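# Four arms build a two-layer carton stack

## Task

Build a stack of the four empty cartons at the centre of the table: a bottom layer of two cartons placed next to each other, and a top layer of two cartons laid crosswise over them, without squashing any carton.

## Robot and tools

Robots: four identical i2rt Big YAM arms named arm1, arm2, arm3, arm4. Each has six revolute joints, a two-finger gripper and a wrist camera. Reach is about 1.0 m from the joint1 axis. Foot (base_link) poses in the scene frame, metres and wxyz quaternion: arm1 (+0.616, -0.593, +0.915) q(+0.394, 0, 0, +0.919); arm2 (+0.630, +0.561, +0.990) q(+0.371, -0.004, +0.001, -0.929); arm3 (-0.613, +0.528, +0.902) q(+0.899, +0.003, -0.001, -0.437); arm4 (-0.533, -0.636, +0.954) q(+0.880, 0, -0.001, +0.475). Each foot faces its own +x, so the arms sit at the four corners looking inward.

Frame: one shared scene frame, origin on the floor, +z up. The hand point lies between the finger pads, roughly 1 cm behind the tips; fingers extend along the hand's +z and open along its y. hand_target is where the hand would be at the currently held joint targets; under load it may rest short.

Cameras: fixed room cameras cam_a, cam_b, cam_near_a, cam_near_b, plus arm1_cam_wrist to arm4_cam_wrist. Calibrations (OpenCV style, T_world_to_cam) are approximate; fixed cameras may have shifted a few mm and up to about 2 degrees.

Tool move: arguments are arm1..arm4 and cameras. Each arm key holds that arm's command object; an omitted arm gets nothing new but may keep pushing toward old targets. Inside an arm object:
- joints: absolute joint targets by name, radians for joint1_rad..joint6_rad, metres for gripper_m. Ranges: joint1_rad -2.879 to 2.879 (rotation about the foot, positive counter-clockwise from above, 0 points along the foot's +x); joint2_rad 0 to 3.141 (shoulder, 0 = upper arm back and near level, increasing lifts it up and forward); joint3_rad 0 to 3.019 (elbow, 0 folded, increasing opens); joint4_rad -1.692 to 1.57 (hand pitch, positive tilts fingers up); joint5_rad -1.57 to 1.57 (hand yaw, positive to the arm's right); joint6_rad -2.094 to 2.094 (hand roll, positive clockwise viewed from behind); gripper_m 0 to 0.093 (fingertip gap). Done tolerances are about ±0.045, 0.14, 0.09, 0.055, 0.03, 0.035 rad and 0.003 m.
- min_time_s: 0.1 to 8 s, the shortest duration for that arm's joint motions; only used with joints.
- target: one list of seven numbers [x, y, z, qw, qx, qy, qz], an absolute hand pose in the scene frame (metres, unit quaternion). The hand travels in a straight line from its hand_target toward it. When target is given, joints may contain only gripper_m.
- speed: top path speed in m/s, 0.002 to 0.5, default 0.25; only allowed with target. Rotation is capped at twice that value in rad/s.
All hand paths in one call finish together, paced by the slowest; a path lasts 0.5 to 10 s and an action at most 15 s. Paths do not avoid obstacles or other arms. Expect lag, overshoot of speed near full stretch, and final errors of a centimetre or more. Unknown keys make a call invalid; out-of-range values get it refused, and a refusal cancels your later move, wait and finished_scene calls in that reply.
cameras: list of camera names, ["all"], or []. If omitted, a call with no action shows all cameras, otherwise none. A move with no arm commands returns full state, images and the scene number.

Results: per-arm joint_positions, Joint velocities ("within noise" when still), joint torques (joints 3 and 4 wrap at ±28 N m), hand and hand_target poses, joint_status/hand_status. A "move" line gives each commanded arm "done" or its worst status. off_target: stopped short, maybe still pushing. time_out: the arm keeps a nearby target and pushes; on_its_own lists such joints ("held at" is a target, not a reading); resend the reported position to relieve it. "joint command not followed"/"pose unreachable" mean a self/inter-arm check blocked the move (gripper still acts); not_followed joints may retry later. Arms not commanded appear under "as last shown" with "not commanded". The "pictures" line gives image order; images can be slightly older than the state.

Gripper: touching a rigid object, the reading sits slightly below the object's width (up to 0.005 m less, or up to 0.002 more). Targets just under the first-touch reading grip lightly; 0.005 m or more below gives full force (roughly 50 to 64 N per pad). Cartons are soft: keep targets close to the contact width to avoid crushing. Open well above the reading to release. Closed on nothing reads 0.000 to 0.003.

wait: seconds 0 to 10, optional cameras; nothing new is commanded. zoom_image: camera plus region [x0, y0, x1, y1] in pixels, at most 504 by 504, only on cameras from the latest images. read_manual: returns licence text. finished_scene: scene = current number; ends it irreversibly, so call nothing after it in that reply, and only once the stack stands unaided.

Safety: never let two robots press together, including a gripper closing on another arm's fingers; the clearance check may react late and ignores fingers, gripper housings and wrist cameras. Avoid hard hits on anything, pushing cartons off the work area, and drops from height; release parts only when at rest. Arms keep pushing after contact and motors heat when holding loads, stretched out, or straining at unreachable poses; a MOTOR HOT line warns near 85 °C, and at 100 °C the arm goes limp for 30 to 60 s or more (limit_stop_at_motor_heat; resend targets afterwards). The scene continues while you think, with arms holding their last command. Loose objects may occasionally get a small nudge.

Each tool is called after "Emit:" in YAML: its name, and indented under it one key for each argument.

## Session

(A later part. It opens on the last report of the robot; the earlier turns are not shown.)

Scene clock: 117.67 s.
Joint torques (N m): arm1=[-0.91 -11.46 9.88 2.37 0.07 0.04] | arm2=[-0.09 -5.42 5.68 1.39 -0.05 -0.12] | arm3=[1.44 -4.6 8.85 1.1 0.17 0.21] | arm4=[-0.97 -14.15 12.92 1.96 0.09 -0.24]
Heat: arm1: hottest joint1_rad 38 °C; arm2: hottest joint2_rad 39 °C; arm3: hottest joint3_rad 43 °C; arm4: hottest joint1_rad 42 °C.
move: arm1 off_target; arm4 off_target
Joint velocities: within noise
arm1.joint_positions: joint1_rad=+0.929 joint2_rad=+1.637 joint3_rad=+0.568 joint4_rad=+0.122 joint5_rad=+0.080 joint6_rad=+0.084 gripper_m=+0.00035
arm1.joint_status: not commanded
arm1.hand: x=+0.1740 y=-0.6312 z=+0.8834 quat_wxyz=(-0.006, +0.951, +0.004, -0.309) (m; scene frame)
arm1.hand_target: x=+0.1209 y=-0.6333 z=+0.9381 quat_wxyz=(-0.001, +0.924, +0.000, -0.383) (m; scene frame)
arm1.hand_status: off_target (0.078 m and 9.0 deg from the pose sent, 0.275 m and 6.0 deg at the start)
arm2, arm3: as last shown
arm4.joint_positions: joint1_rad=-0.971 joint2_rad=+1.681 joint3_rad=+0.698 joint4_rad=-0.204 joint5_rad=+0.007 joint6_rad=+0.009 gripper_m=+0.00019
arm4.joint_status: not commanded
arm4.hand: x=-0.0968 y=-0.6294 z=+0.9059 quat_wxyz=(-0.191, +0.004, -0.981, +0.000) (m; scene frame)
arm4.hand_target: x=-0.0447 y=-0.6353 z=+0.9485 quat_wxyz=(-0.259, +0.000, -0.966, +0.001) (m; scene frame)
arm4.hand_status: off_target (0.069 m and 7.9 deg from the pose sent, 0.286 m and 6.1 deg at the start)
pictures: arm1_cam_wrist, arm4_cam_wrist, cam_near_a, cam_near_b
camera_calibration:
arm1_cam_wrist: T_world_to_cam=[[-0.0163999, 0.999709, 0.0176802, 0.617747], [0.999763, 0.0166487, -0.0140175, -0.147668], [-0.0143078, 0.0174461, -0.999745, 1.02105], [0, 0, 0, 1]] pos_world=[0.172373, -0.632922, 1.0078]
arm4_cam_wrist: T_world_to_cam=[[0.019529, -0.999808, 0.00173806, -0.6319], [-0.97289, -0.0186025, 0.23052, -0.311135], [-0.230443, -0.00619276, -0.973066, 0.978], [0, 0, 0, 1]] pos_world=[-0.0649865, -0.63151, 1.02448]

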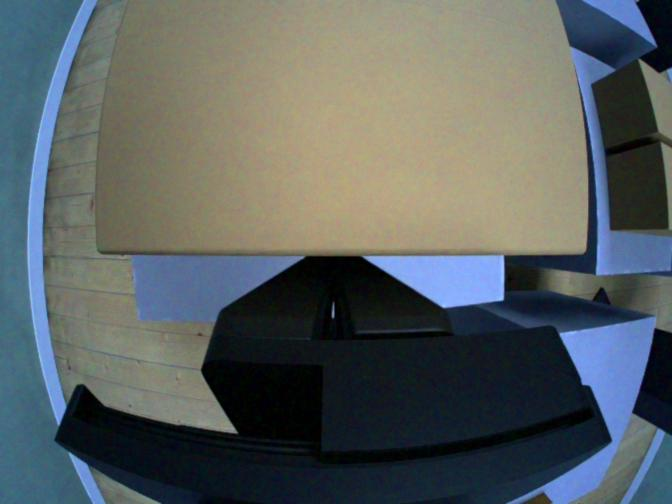

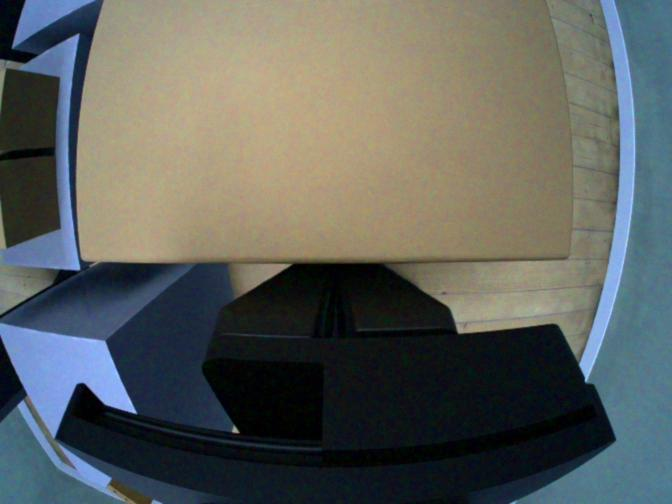

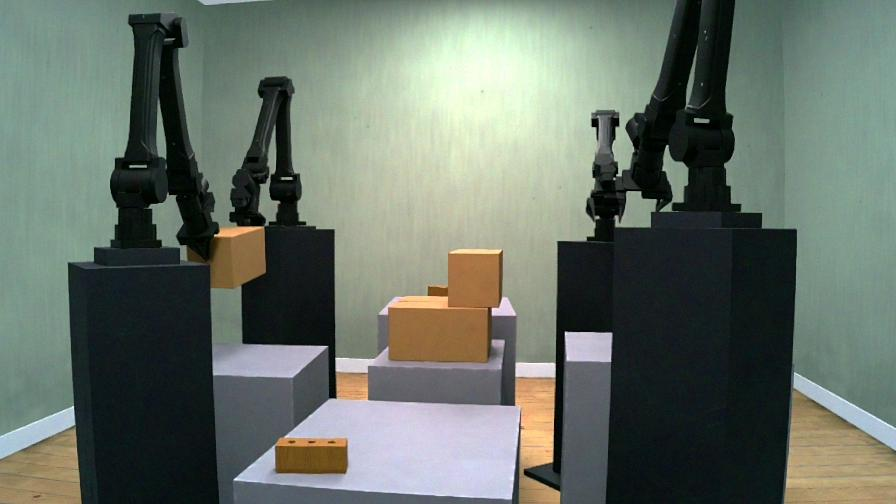

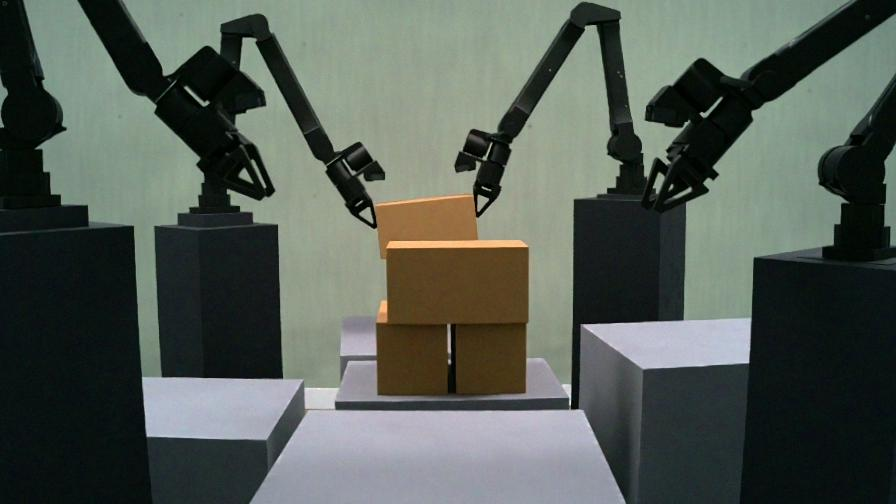

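Emit:
move:
  arm1: {"target": [0.067, -0.10, 0.955, 0, -0.9239, 0, 0.3827], "speed": 0.12}
  arm4: {"target": [-0.088, -0.10, 0.940, 0.2588, 0, 0.9659, 0], "speed": 0.12}
  cameras: ["arm1_cam_wrist", "arm4_cam_wrist", "cam_near_b", "cam_near_a"]

Scene clock: 125.63 s.
Joint torques (N m): arm1=[3.66 -16.67 14.08 1.89 -1.39 0.02] | arm2=[-0.03 -5.71 5.46 1.43 -0.03 -0.11] | arm3=[1.38 -4.6 8.85 1.11 0.17 0.21] | arm4=[-3.96 -19.25 16.35 1.28 1.84 -0.12]
Heat: arm1: hottest joint3_rad 39 °C; arm2: hottest joint2_rad 38 °C; arm3: hottest joint3_rad 43 °C; arm4: hottest joint1_rad 42 °C.
move: arm1 off_target; arm4 off_target
Joint velocities: within noise
arm1.joint_positions: joint1_rad=-0.091 joint2_rad=+2.105 joint3_rad=+1.456 joint4_rad=-0.485 joint5_rad=-0.533 joint6_rad=-0.678 gripper_m=+0.00035
arm1.joint_status: not commanded
arm1.hand: x=+0.1297 y=-0.1203 z=+0.9029 quat_wxyz=(+0.033, +0.942, -0.048, -0.330) (m; scene frame)
arm1.hand_target: x=+0.0737 y=-0.1077 z=+0.9591 quat_wxyz=(+0.000, +0.924, +0.000, -0.383) (m; scene frame)
arm1.hand_status: off_target (0.084 m and 9.3 deg from the pose sent, 0.547 m and 9.0 deg at the start)
arm2, arm3: as last shown
arm4.joint_positions: joint1_rad=+0.049 joint2_rad=+2.137 joint3_rad=+1.527 joint4_rad=-0.736 joint5_rad=+0.390 joint6_rad=+0.908 gripper_m=+0.00019
arm4.joint_status: not commanded
arm4.hand: x=-0.1471 y=-0.1114 z=+0.9207 quat_wxyz=(-0.222, +0.042, -0.974, +0.017) (m; scene frame)
arm4.hand_target: x=-0.0913 y=-0.1056 z=+0.9426 quat_wxyz=(-0.259, +0.000, -0.966, +0.000) (m; scene frame)
arm4.hand_status: off_target (0.063 m and 6.8 deg from the pose sent, 0.531 m and 7.9 deg at the start)
pictures: arm1_cam_wrist, arm4_cam_wrist, cam_near_a, cam_near_b
camera_calibration:
arm1_cam_wrist: T_world_to_cam=[[0.0568227, 0.994325, -0.089936, 0.192971], [0.996465, -0.0620653, -0.0566096, -0.0821757], [-0.0618703, -0.0864014, -0.994337, 1.0198], [0, 0, 0, 1]] pos_world=[0.134016, -0.108864, 1.02673]
arm4_cam_wrist: T_world_to_cam=[[0.086151, -0.994893, 0.0525991, -0.149621], [-0.982256, -0.075992, 0.171458, -0.307227], [-0.166585, -0.0664371, -0.983786, 0.996534], [0, 0, 0, 1]] pos_world=[-0.122878, -0.105997, 1.04092]

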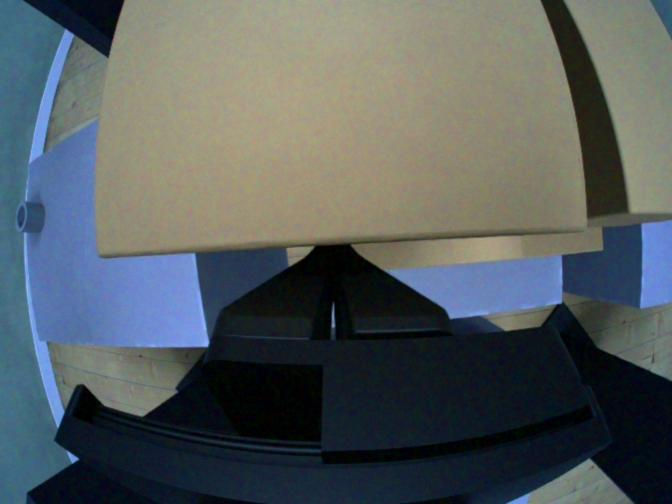

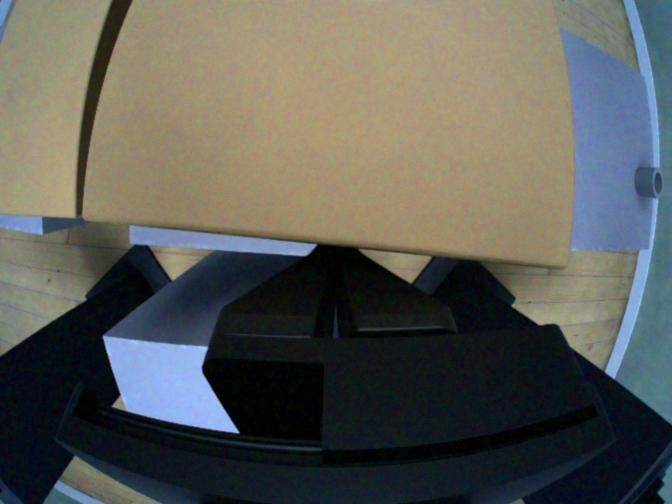

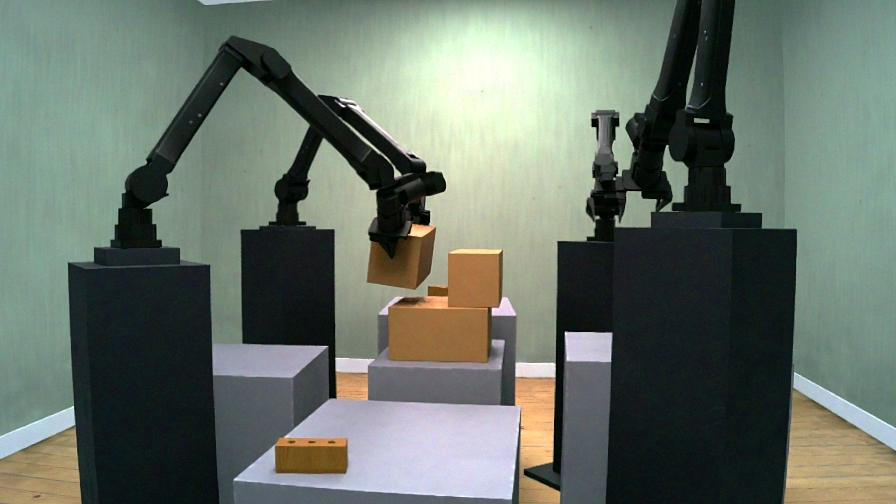

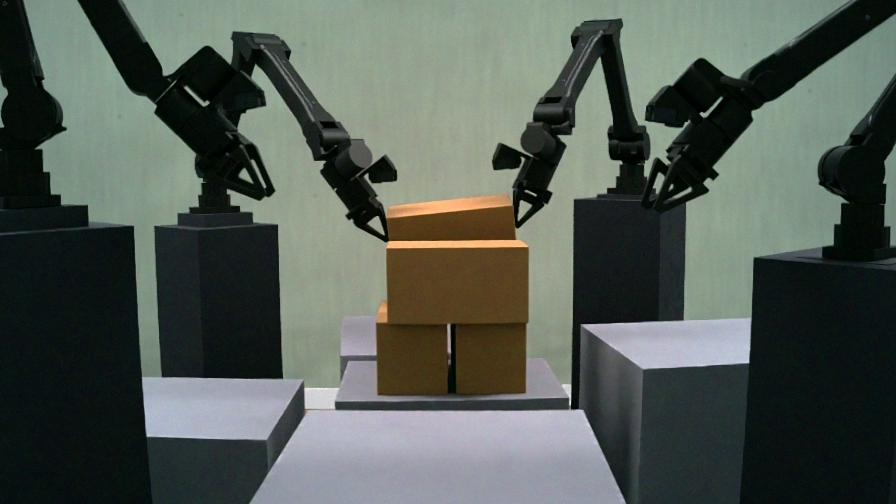

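Emit:
move:
  arm1: {"target": [0.067, -0.085, 0.91, 0, -0.9239, 0, 0.3827], "speed": 0.06}
  arm4: {"target": [-0.088, -0.085, 0.875, 0.2588, 0, 0.9659, 0], "speed": 0.06}
  cameras: ["arm1_cam_wrist", "cam_near_b", "cam_near_a"]

Scene clock: 128.70 s.
Joint torques (N m): arm1=[3.43 -16.97 13.08 2.85 -1.36 0.02] | arm2=[0.73 -4.54 5.49 1.44 -0.02 -0.1] | arm3=[1.44 -4.48 8.84 1.1 0.17 0.21] | arm4=[-3.72 -20.19 15.86 2.13 1.64 -0.11]
Heat: arm1: hottest joint3_rad 40 °C; arm2: hottest joint2_rad 38 °C; arm3: hottest joint3_rad 43 °C; arm4: hottest joint1_rad 42 °C.
move: arm1 off_target; arm4 off_target
Joint velocities: within noise
arm1.joint_positions: joint1_rad=-0.103 joint2_rad=+2.191 joint3_rad=+1.491 joint4_rad=-0.459 joint5_rad=-0.543 joint6_rad=-0.695 gripper_m=+0.00035
arm1.joint_status: not commanded
arm1.hand: x=+0.1302 y=-0.1103 z=+0.8636 quat_wxyz=(+0.041, +0.943, -0.048, -0.326) (m; scene frame)
arm1.hand_target: x=+0.0734 y=-0.0930 z=+0.9150 quat_wxyz=(+0.001, +0.924, +0.001, -0.383) (m; scene frame)
arm1.hand_status: off_target (0.082 m and 10.0 deg from the pose sent, 0.072 m and 9.3 deg at the start)
arm2, arm3: as last shown
arm4.joint_positions: joint1_rad=+0.053 joint2_rad=+2.267 joint3_rad=+1.554 joint4_rad=-0.676 joint5_rad=+0.401 joint6_rad=+0.925 gripper_m=+0.00019
arm4.joint_status: not commanded
arm4.hand: x=-0.1472 y=-0.1106 z=+0.8525 quat_wxyz=(-0.215, +0.040, -0.975, +0.035) (m; scene frame)
arm4.hand_target: x=-0.0915 y=-0.0915 z=+0.8794 quat_wxyz=(-0.259, -0.001, -0.966, +0.001) (m; scene frame)
arm4.hand_status: off_target (0.068 m and 7.9 deg from the pose sent, 0.079 m and 6.8 deg at the start)
pictures: arm1_cam_wrist, cam_near_a, cam_near_b
camera_calibration:
arm1_cam_wrist: T_world_to_cam=[[0.0524289, 0.993157, -0.104356, 0.192442], [0.997171, -0.0577031, -0.0481779, -0.0911801], [-0.0538699, -0.101534, -0.993372, 0.978143], [0, 0, 0, 1]] pos_world=[0.133525, -0.097071, 0.98735]

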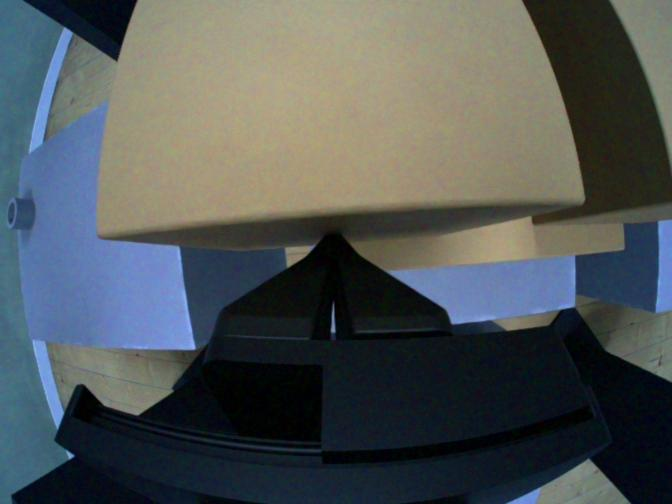

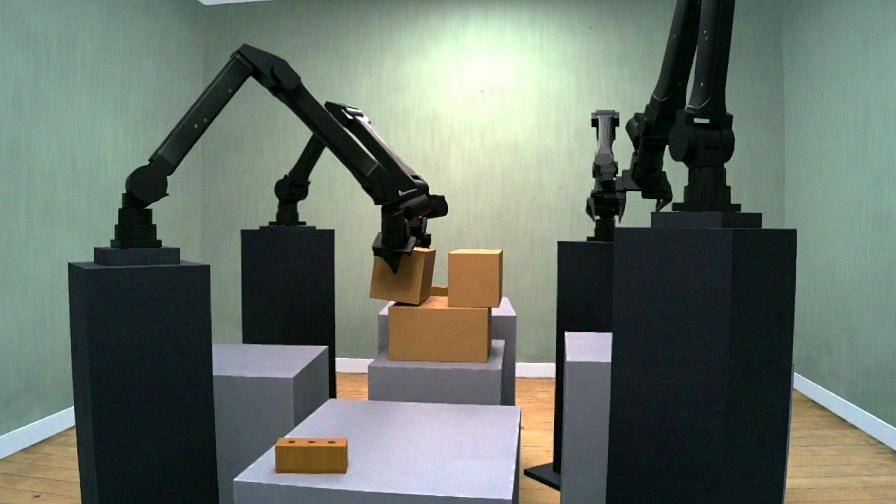

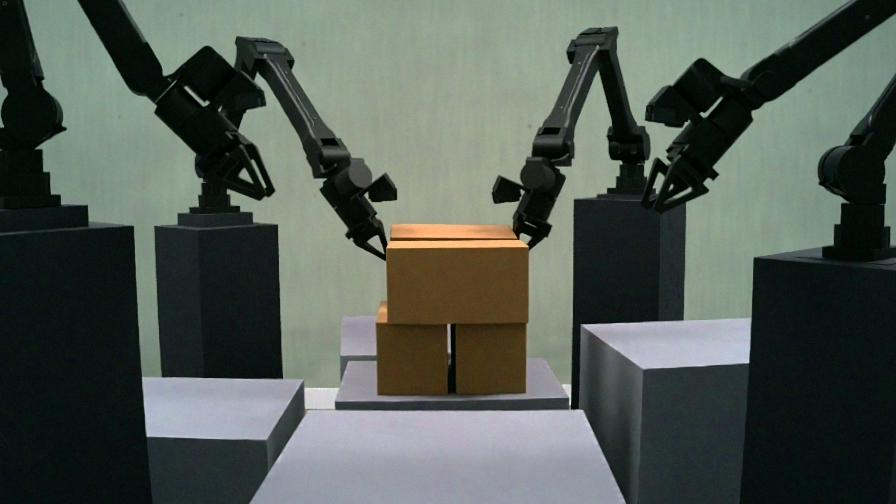

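Emit:
move:
  arm1: {"target": [0.067, -0.10, 0.880, 0, -0.9239, 0, 0.3827], "speed": 0.06}
  arm4: {"target": [-0.088, -0.10, 0.855, 0.2588, 0, 0.9659, 0], "speed": 0.06}
  cameras: ["cam_near_b", "cam_near_a"]

Emit:
move:
  arm1: {"target": [0.067, -0.042, 0.875, 0, -0.9239, 0, 0.3827], "speed": 0.06}
  arm4: {"target": [-0.088, -0.042, 0.855, 0.2588, 0, 0.9659, 0], "speed": 0.06}
  cameras: ["arm1_cam_wrist", "arm4_cam_wrist", "cam_near_b", "cam_near_a"]

Scene clock: 130.63 s.
Joint torques (N m): arm1=[5.07 -16.97 10.07 3.23 -1.22 0.15] | arm2=[-0.32 -5.25 5.37 1.33 -0.09 -0.1] | arm3=[1.38 -4.54 8.87 1.09 0.17 0.21] | arm4=[-4.72 -20.78 11.84 2.44 1.97 -0.22]
Heat: arm1: hottest joint3_rad 41 °C; arm2: hottest joint2_rad 38 °C; arm3: hottest joint3_rad 43 °C; arm4: hottest joint1_rad 42 °C.
move: arm1 off_target; arm4 off_target
Joint velocities: within noise
arm1.joint_positions: joint1_rad=-0.107 joint2_rad=+2.222 joint3_rad=+1.492 joint4_rad=-0.386 joint5_rad=-0.540 joint6_rad=-0.693 gripper_m=+0.00034
arm1.joint_status: not commanded
arm1.hand: x=+0.1268 y=-0.1005 z=+0.8501 quat_wxyz=(+0.024, +0.940, -0.045, -0.338) (m; scene frame)
arm1.hand_target: x=+0.0712 y=-0.1052 z=+0.8829 quat_wxyz=(+0.002, +0.924, +0.000, -0.383) (m; scene frame)
arm1.hand_status: off_target (0.067 m and 8.0 deg from the pose sent, 0.066 m and 10.0 deg at the start)
arm2, arm3: as last shown
arm4.joint_positions: joint1_rad=+0.062 joint2_rad=+2.283 joint3_rad=+1.555 joint4_rad=-0.623 joint5_rad=+0.388 joint6_rad=+0.925 gripper_m=+0.00019
arm4.joint_status: not commanded
arm4.hand: x=-0.1492 y=-0.0985 z=+0.8440 quat_wxyz=(-0.220, +0.041, -0.975, +0.015) (m; scene frame)
arm4.hand_target: x=-0.0912 y=-0.1046 z=+0.8575 quat_wxyz=(-0.259, -0.001, -0.966, +0.002) (m; scene frame)
arm4.hand_status: off_target (0.062 m and 6.8 deg from the pose sent, 0.060 m and 7.9 deg at the start)
pictures: cam_near_a, cam_near_b

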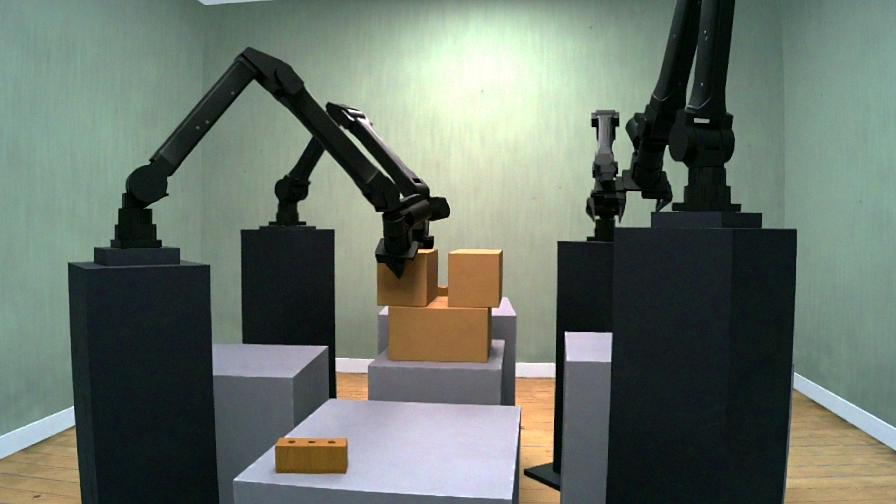

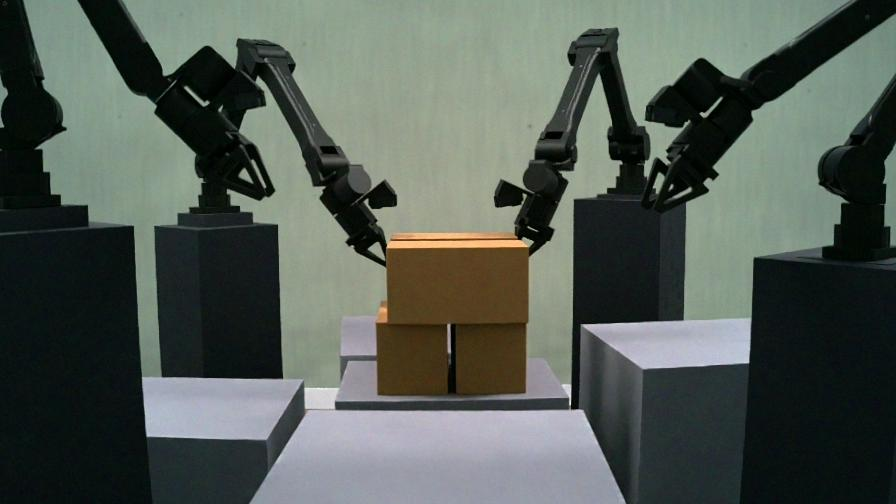

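Scene clock: 132.43 s.
Joint torques (N m): arm1=[4.72 -16.56 12.66 1.61 -1.25 0.03] | arm2=[-0.03 -5.07 5.53 1.29 -0.05 -0.14] | arm3=[1.38 -4.48 8.84 1.13 0.17 0.21] | arm4=[-4.42 -20.54 16.08 1.35 1.86 -0.11]
Heat: arm1: hottest joint3_rad 41 °C; arm2: hottest joint2_rad 38 °C; arm3: hottest joint3_rad 43 °C; arm4: hottest joint1_rad 42 °C.
move: arm1 off_target; arm4 off_target
Joint velocities: within noise
arm1.joint_positions: joint1_rad=-0.157 joint2_rad=+2.307 joint3_rad=+1.655 joint4_rad=-0.458 joint5_rad=-0.566 joint6_rad=-0.733 gripper_m=+0.00034
arm1.joint_status: not commanded
arm1.hand: x=+0.1259 y=-0.0458 z=+0.8506 quat_wxyz=(+0.015, +0.936, -0.046, -0.349) (m; scene frame)
arm1.hand_target: x=+0.0713 y=-0.0477 z=+0.8776 quat_wxyz=(+0.000, +0.924, +0.000, -0.383) (m; scene frame)
arm1.hand_status: off_target (0.064 m and 6.9 deg from the pose sent, 0.087 m and 8.0 deg at the start)
arm2, arm3: as last shown
arm4.joint_positions: joint1_rad=+0.102 joint2_rad=+2.368 joint3_rad=+1.728 joint4_rad=-0.720 joint5_rad=+0.404 joint6_rad=+0.958 gripper_m=+0.00019
arm4.joint_status: not commanded
arm4.hand: x=-0.1516 y=-0.0504 z=+0.8444 quat_wxyz=(-0.224, +0.045, -0.973, +0.015) (m; scene frame)
arm4.hand_target: x=-0.0915 y=-0.0483 z=+0.8579 quat_wxyz=(-0.259, +0.000, -0.966, +0.000) (m; scene frame)
arm4.hand_status: off_target (0.065 m and 6.7 deg from the pose sent, 0.084 m and 6.8 deg at the start)
pictures: arm1_cam_wrist, arm4_cam_wrist, cam_near_a, cam_near_b
camera_calibration:
arm1_cam_wrist: T_world_to_cam=[[0.063458, 0.996418, -0.0558901, 0.0847841], [0.992784, -0.0687382, -0.0982638, -0.0412133], [-0.101754, -0.0492512, -0.99359, 0.980151], [0, 0, 0, 1]] pos_world=[0.13527, -0.0390398, 0.974557]
arm4_cam_wrist: T_world_to_cam=[[0.090987, -0.994578, 0.0503489, -0.0818719], [-0.98271, -0.0814849, 0.166255, -0.28991], [-0.161251, -0.0646054, -0.984797, 0.926476], [0, 0, 0, 1]] pos_world=[-0.128053, -0.0451959, 0.964712]

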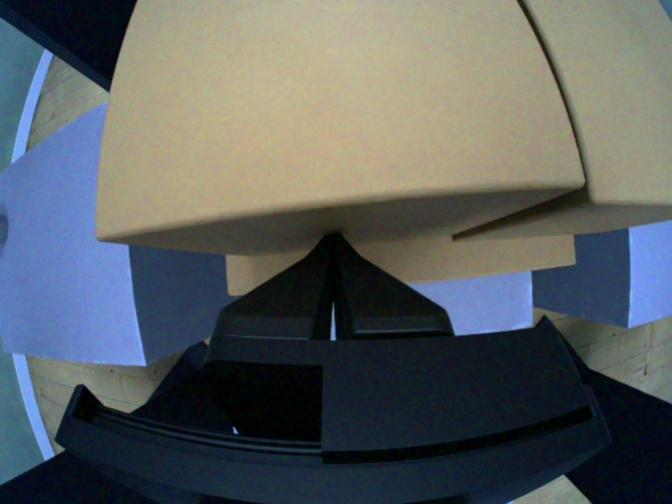

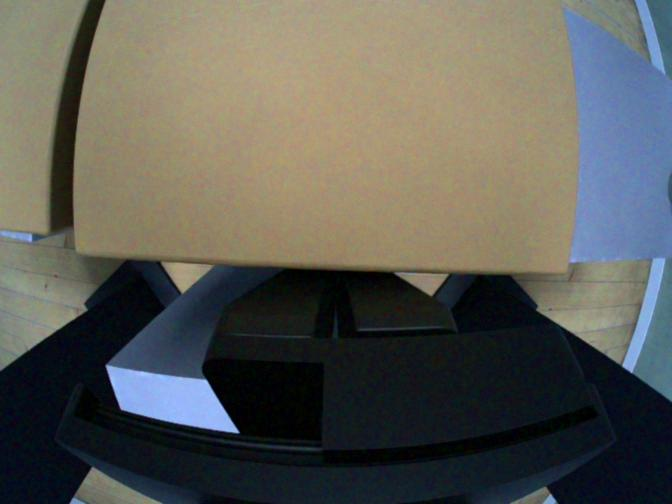

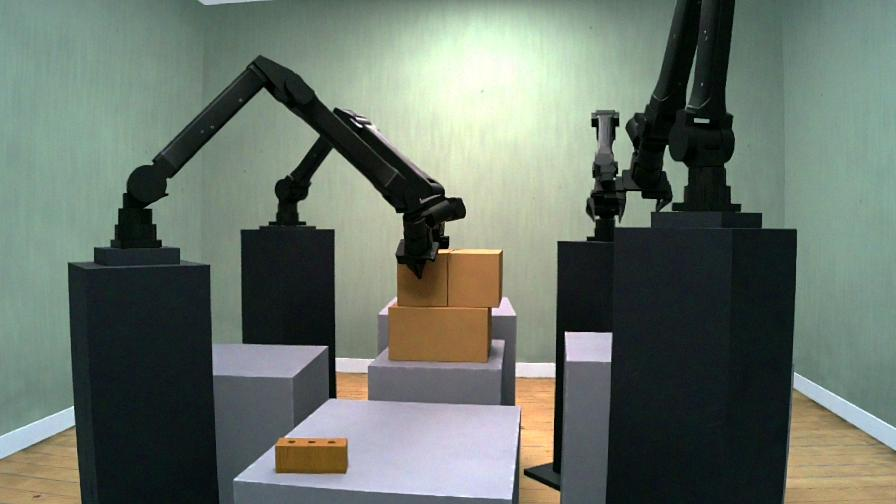

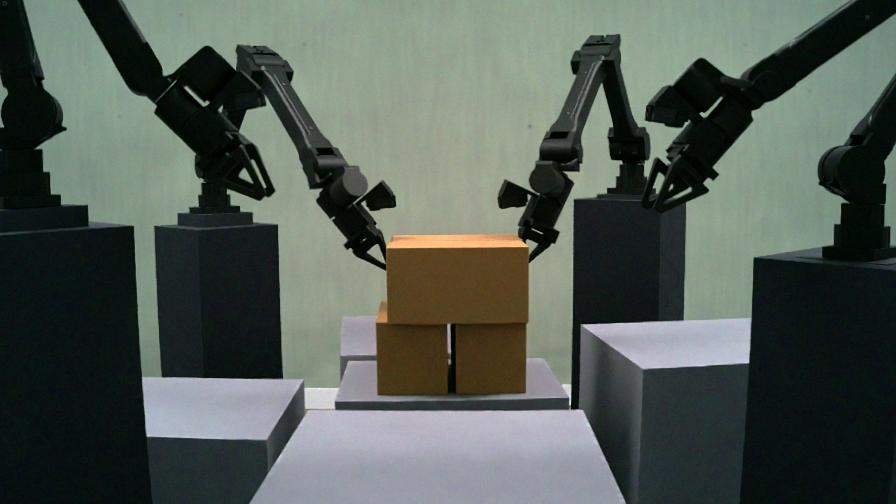

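Emit:
move:
  arm1: {"target": [0.175, -0.048, 0.873, 0, -0.9239, 0, 0.3827], "speed": 0.08}
  arm4: {"target": [-0.195, -0.05, 0.86, 0.2588, 0, 0.9659, 0], "speed": 0.08}

Emit:
move:
  arm1: {"target": [0.28, -0.50, 1.0, 0, -0.9239, 0, 0.3827], "speed": 0.25}
  arm4: {"target": [-0.25, -0.50, 1.0, 0.2588, 0, 0.9659, 0], "speed": 0.25}
  cameras: ["cam_a", "cam_b", "cam_near_b", "cam_near_a"]

Scene clock: 135.13 s.
Joint torques (N m): arm1=[-0.85 -19.49 5.53 1.42 -0.46 0.03] | arm2=[-0.21 -5.25 5.34 1.4 -0.03 -0.1] | arm3=[1.44 -4.48 8.87 1.1 0.17 0.21] | arm4=[0.62 -23.65 6.78 0.92 0.56 -0.08]
Heat: arm1: hottest joint3_rad 41 °C; arm2: hottest joint2_rad 37 °C; arm3: hottest joint3_rad 43 °C; arm4: hottest joint1_rad 42 °C.
move: arm1 off_target; arm4 done
Joint velocities: within noise
arm1.joint_positions: joint1_rad=-0.224 joint2_rad=+2.249 joint3_rad=+1.527 joint4_rad=-0.424 joint5_rad=-0.652 joint6_rad=-0.874 gripper_m=+0.00034
arm1.joint_status: not commanded
arm1.hand: x=+0.1746 y=-0.0564 z=+0.8517 quat_wxyz=(+0.019, +0.928, -0.007, -0.371) (m; scene frame)
arm1.hand_target: x=+0.1749 y=-0.0482 z=+0.8729 quat_wxyz=(+0.000, +0.924, +0.000, -0.383) (m; scene frame)
arm1.hand_status: off_target (0.023 m and 2.7 deg from the pose sent, 0.054 m and 6.9 deg at the start)
arm2, arm3: as last shown
arm4.joint_positions: joint1_rad=+0.171 joint2_rad=+2.315 joint3_rad=+1.634 joint4_rad=-0.681 joint5_rad=+0.475 joint6_rad=+1.105 gripper_m=+0.00019
arm4.joint_status: not commanded
arm4.hand: x=-0.1912 y=-0.0511 z=+0.8541 quat_wxyz=(-0.256, +0.003, -0.967, +0.007) (m; scene frame)
arm4.hand_target: x=-0.1951 y=-0.0499 z=+0.8600 quat_wxyz=(-0.259, +0.000, -0.966, +0.000) (m; scene frame)
arm4.hand_status: done (0.007 m and 0.9 deg from the pose sent, 0.046 m and 6.7 deg at the start)
pictures: none

Scene clock: 138.17 s.
Joint torques (N m): arm1=[1.2 -4.07 6.49 1.01 0.01 0.14] | arm2=[-0.38 -5.3 5.52 1.31 0.01 -0.1] | arm3=[1.49 -4.48 8.87 1.09 0.16 0.21] | arm4=[-1.2 -5.89 7.38 0.59 0.24 -0.25]
Heat: arm1: hottest joint3_rad 41 °C; arm2: hottest joint2_rad 37 °C; arm3: hottest joint3_rad 43 °C; arm4: hottest joint1_rad 42 °C.
move: arm1 done; arm4 off_target
Joint velocities: within noise
arm1.joint_positions: joint1_rad=+0.385 joint2_rad=+1.005 joint3_rad=+0.375 joint4_rad=-0.200 joint5_rad=-0.288 joint6_rad=-0.305 gripper_m=+0.00034
arm1.joint_status: not commanded
arm1.hand: x=+0.2789 y=-0.4941 z=+0.9989 quat_wxyz=(-0.003, +0.924, -0.003, -0.383) (m; scene frame)
arm1.hand_target: x=+0.2800 y=-0.5000 z=+0.9999 quat_wxyz=(+0.000, +0.924, +0.000, -0.383) (m; scene frame)
arm1.hand_status: done (0.006 m and 0.5 deg from the pose sent, 0.479 m and 2.7 deg at the start)
arm2.joint_positions: joint1_rad=-0.482 joint2_rad=+1.331 joint3_rad=+0.280 joint4_rad=+0.240 joint5_rad=+0.191 joint6_rad=+0.201 gripper_m=+0.07991
arm2.joint_status: not commanded
arm2.hand: x=+0.2781 y=+0.4960 z=+0.9985 quat_wxyz=(-0.002, -0.924, +0.000, +0.383) (m; scene frame)
arm2.hand_target: x=+0.2799 y=+0.5000 z=+0.9999 quat_wxyz=(+0.000, -0.924, +0.000, +0.383) (m; scene frame)
arm2.hand_status: not commanded
arm3.joint_positions: joint1_rad=+0.770 joint2_rad=+0.922 joint3_rad=+0.354 joint4_rad=-0.239 joint5_rad=-0.085 joint6_rad=-0.096 gripper_m=+0.07992
arm3.joint_status: not commanded
arm3.hand: x=-0.2744 y=+0.4962 z=+0.9917 quat_wxyz=(-0.376, -0.003, -0.927, +0.001) (m; scene frame)
arm3.hand_target: x=-0.2701 y=+0.5000 z=+0.9999 quat_wxyz=(-0.383, +0.000, -0.924, +0.000) (m; scene frame)
arm3.hand_status: not commanded
arm4.joint_positions: joint1_rad=-0.362 joint2_rad=+1.097 joint3_rad=+0.443 joint4_rad=-0.465 joint5_rad=+0.295 joint6_rad=+0.555 gripper_m=+0.00019
arm4.joint_status: not commanded
arm4.hand: x=-0.2456 y=-0.4908 z=+1.0040 quat_wxyz=(-0.264, +0.002, -0.964, -0.006) (m; scene frame)
arm4.hand_target: x=-0.2500 y=-0.4997 z=+0.9998 quat_wxyz=(-0.259, +0.000, -0.966, +0.000) (m; scene frame)
arm4.hand_status: off_target (0.011 m and 1.0 deg from the pose sent, 0.476 m and 0.9 deg at the start)
pictures: cam_a, cam_b, cam_near_a, cam_near_b

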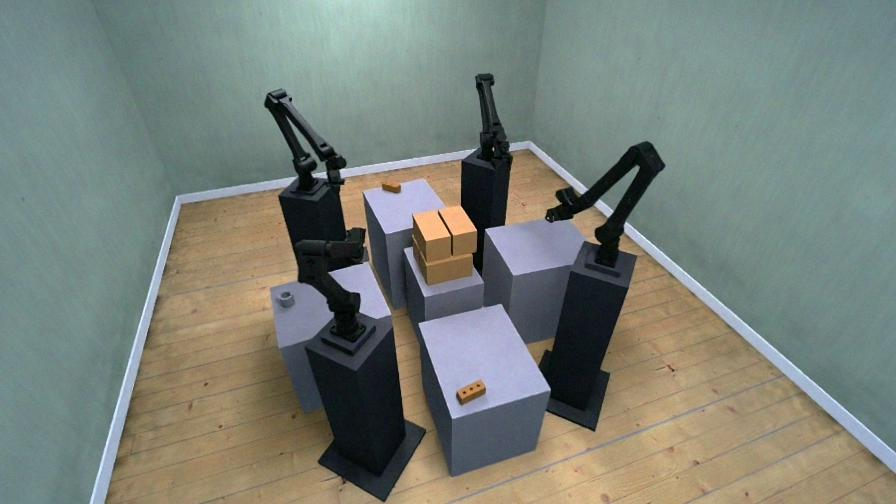

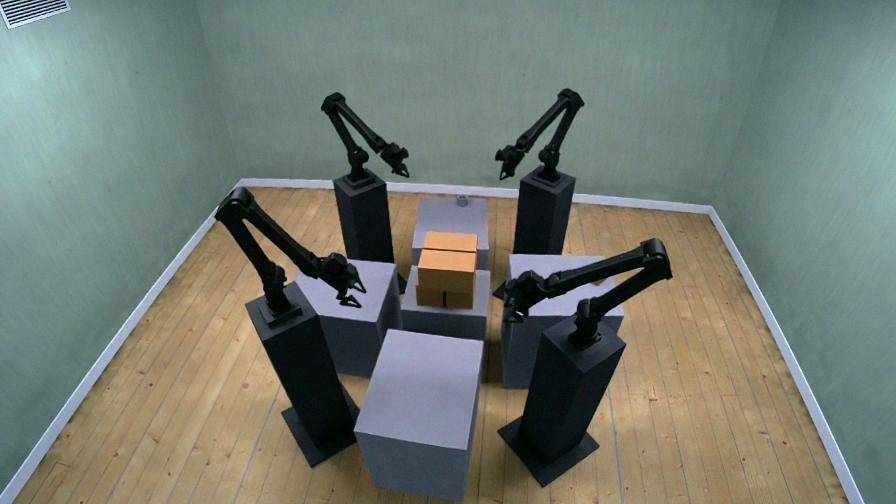

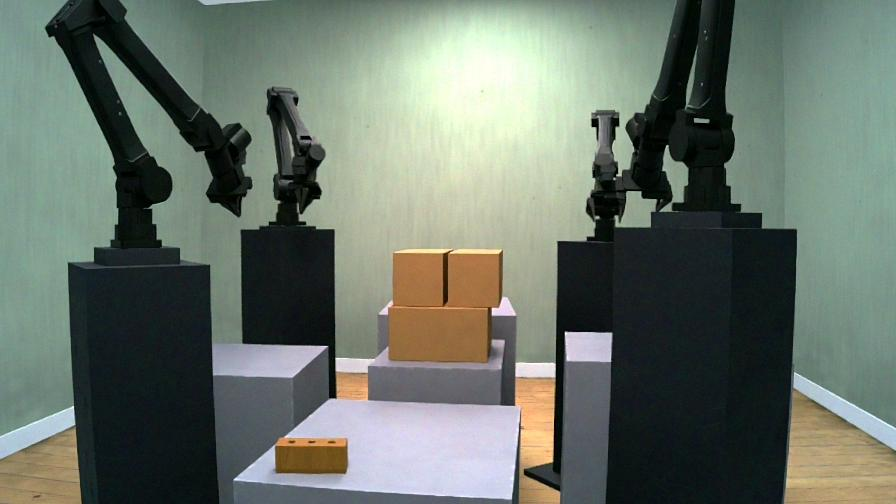

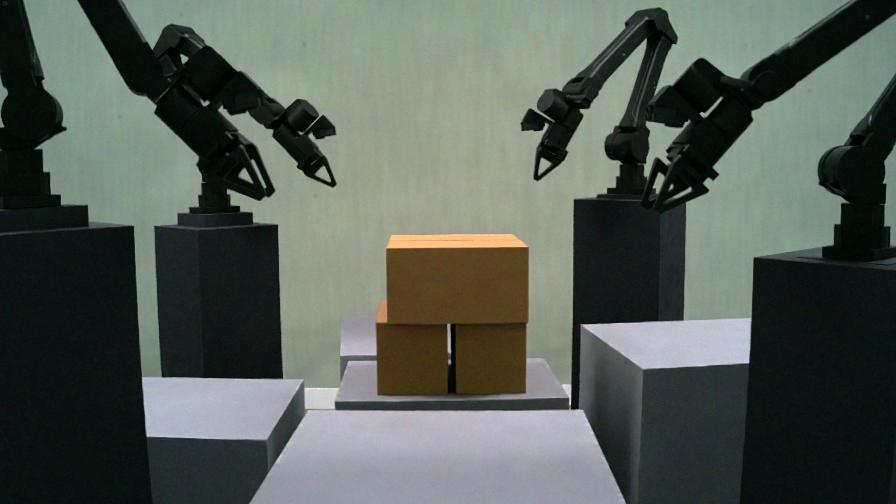

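Emit:
finished_scene:
  scene: 1

The scene is finished: the task was done.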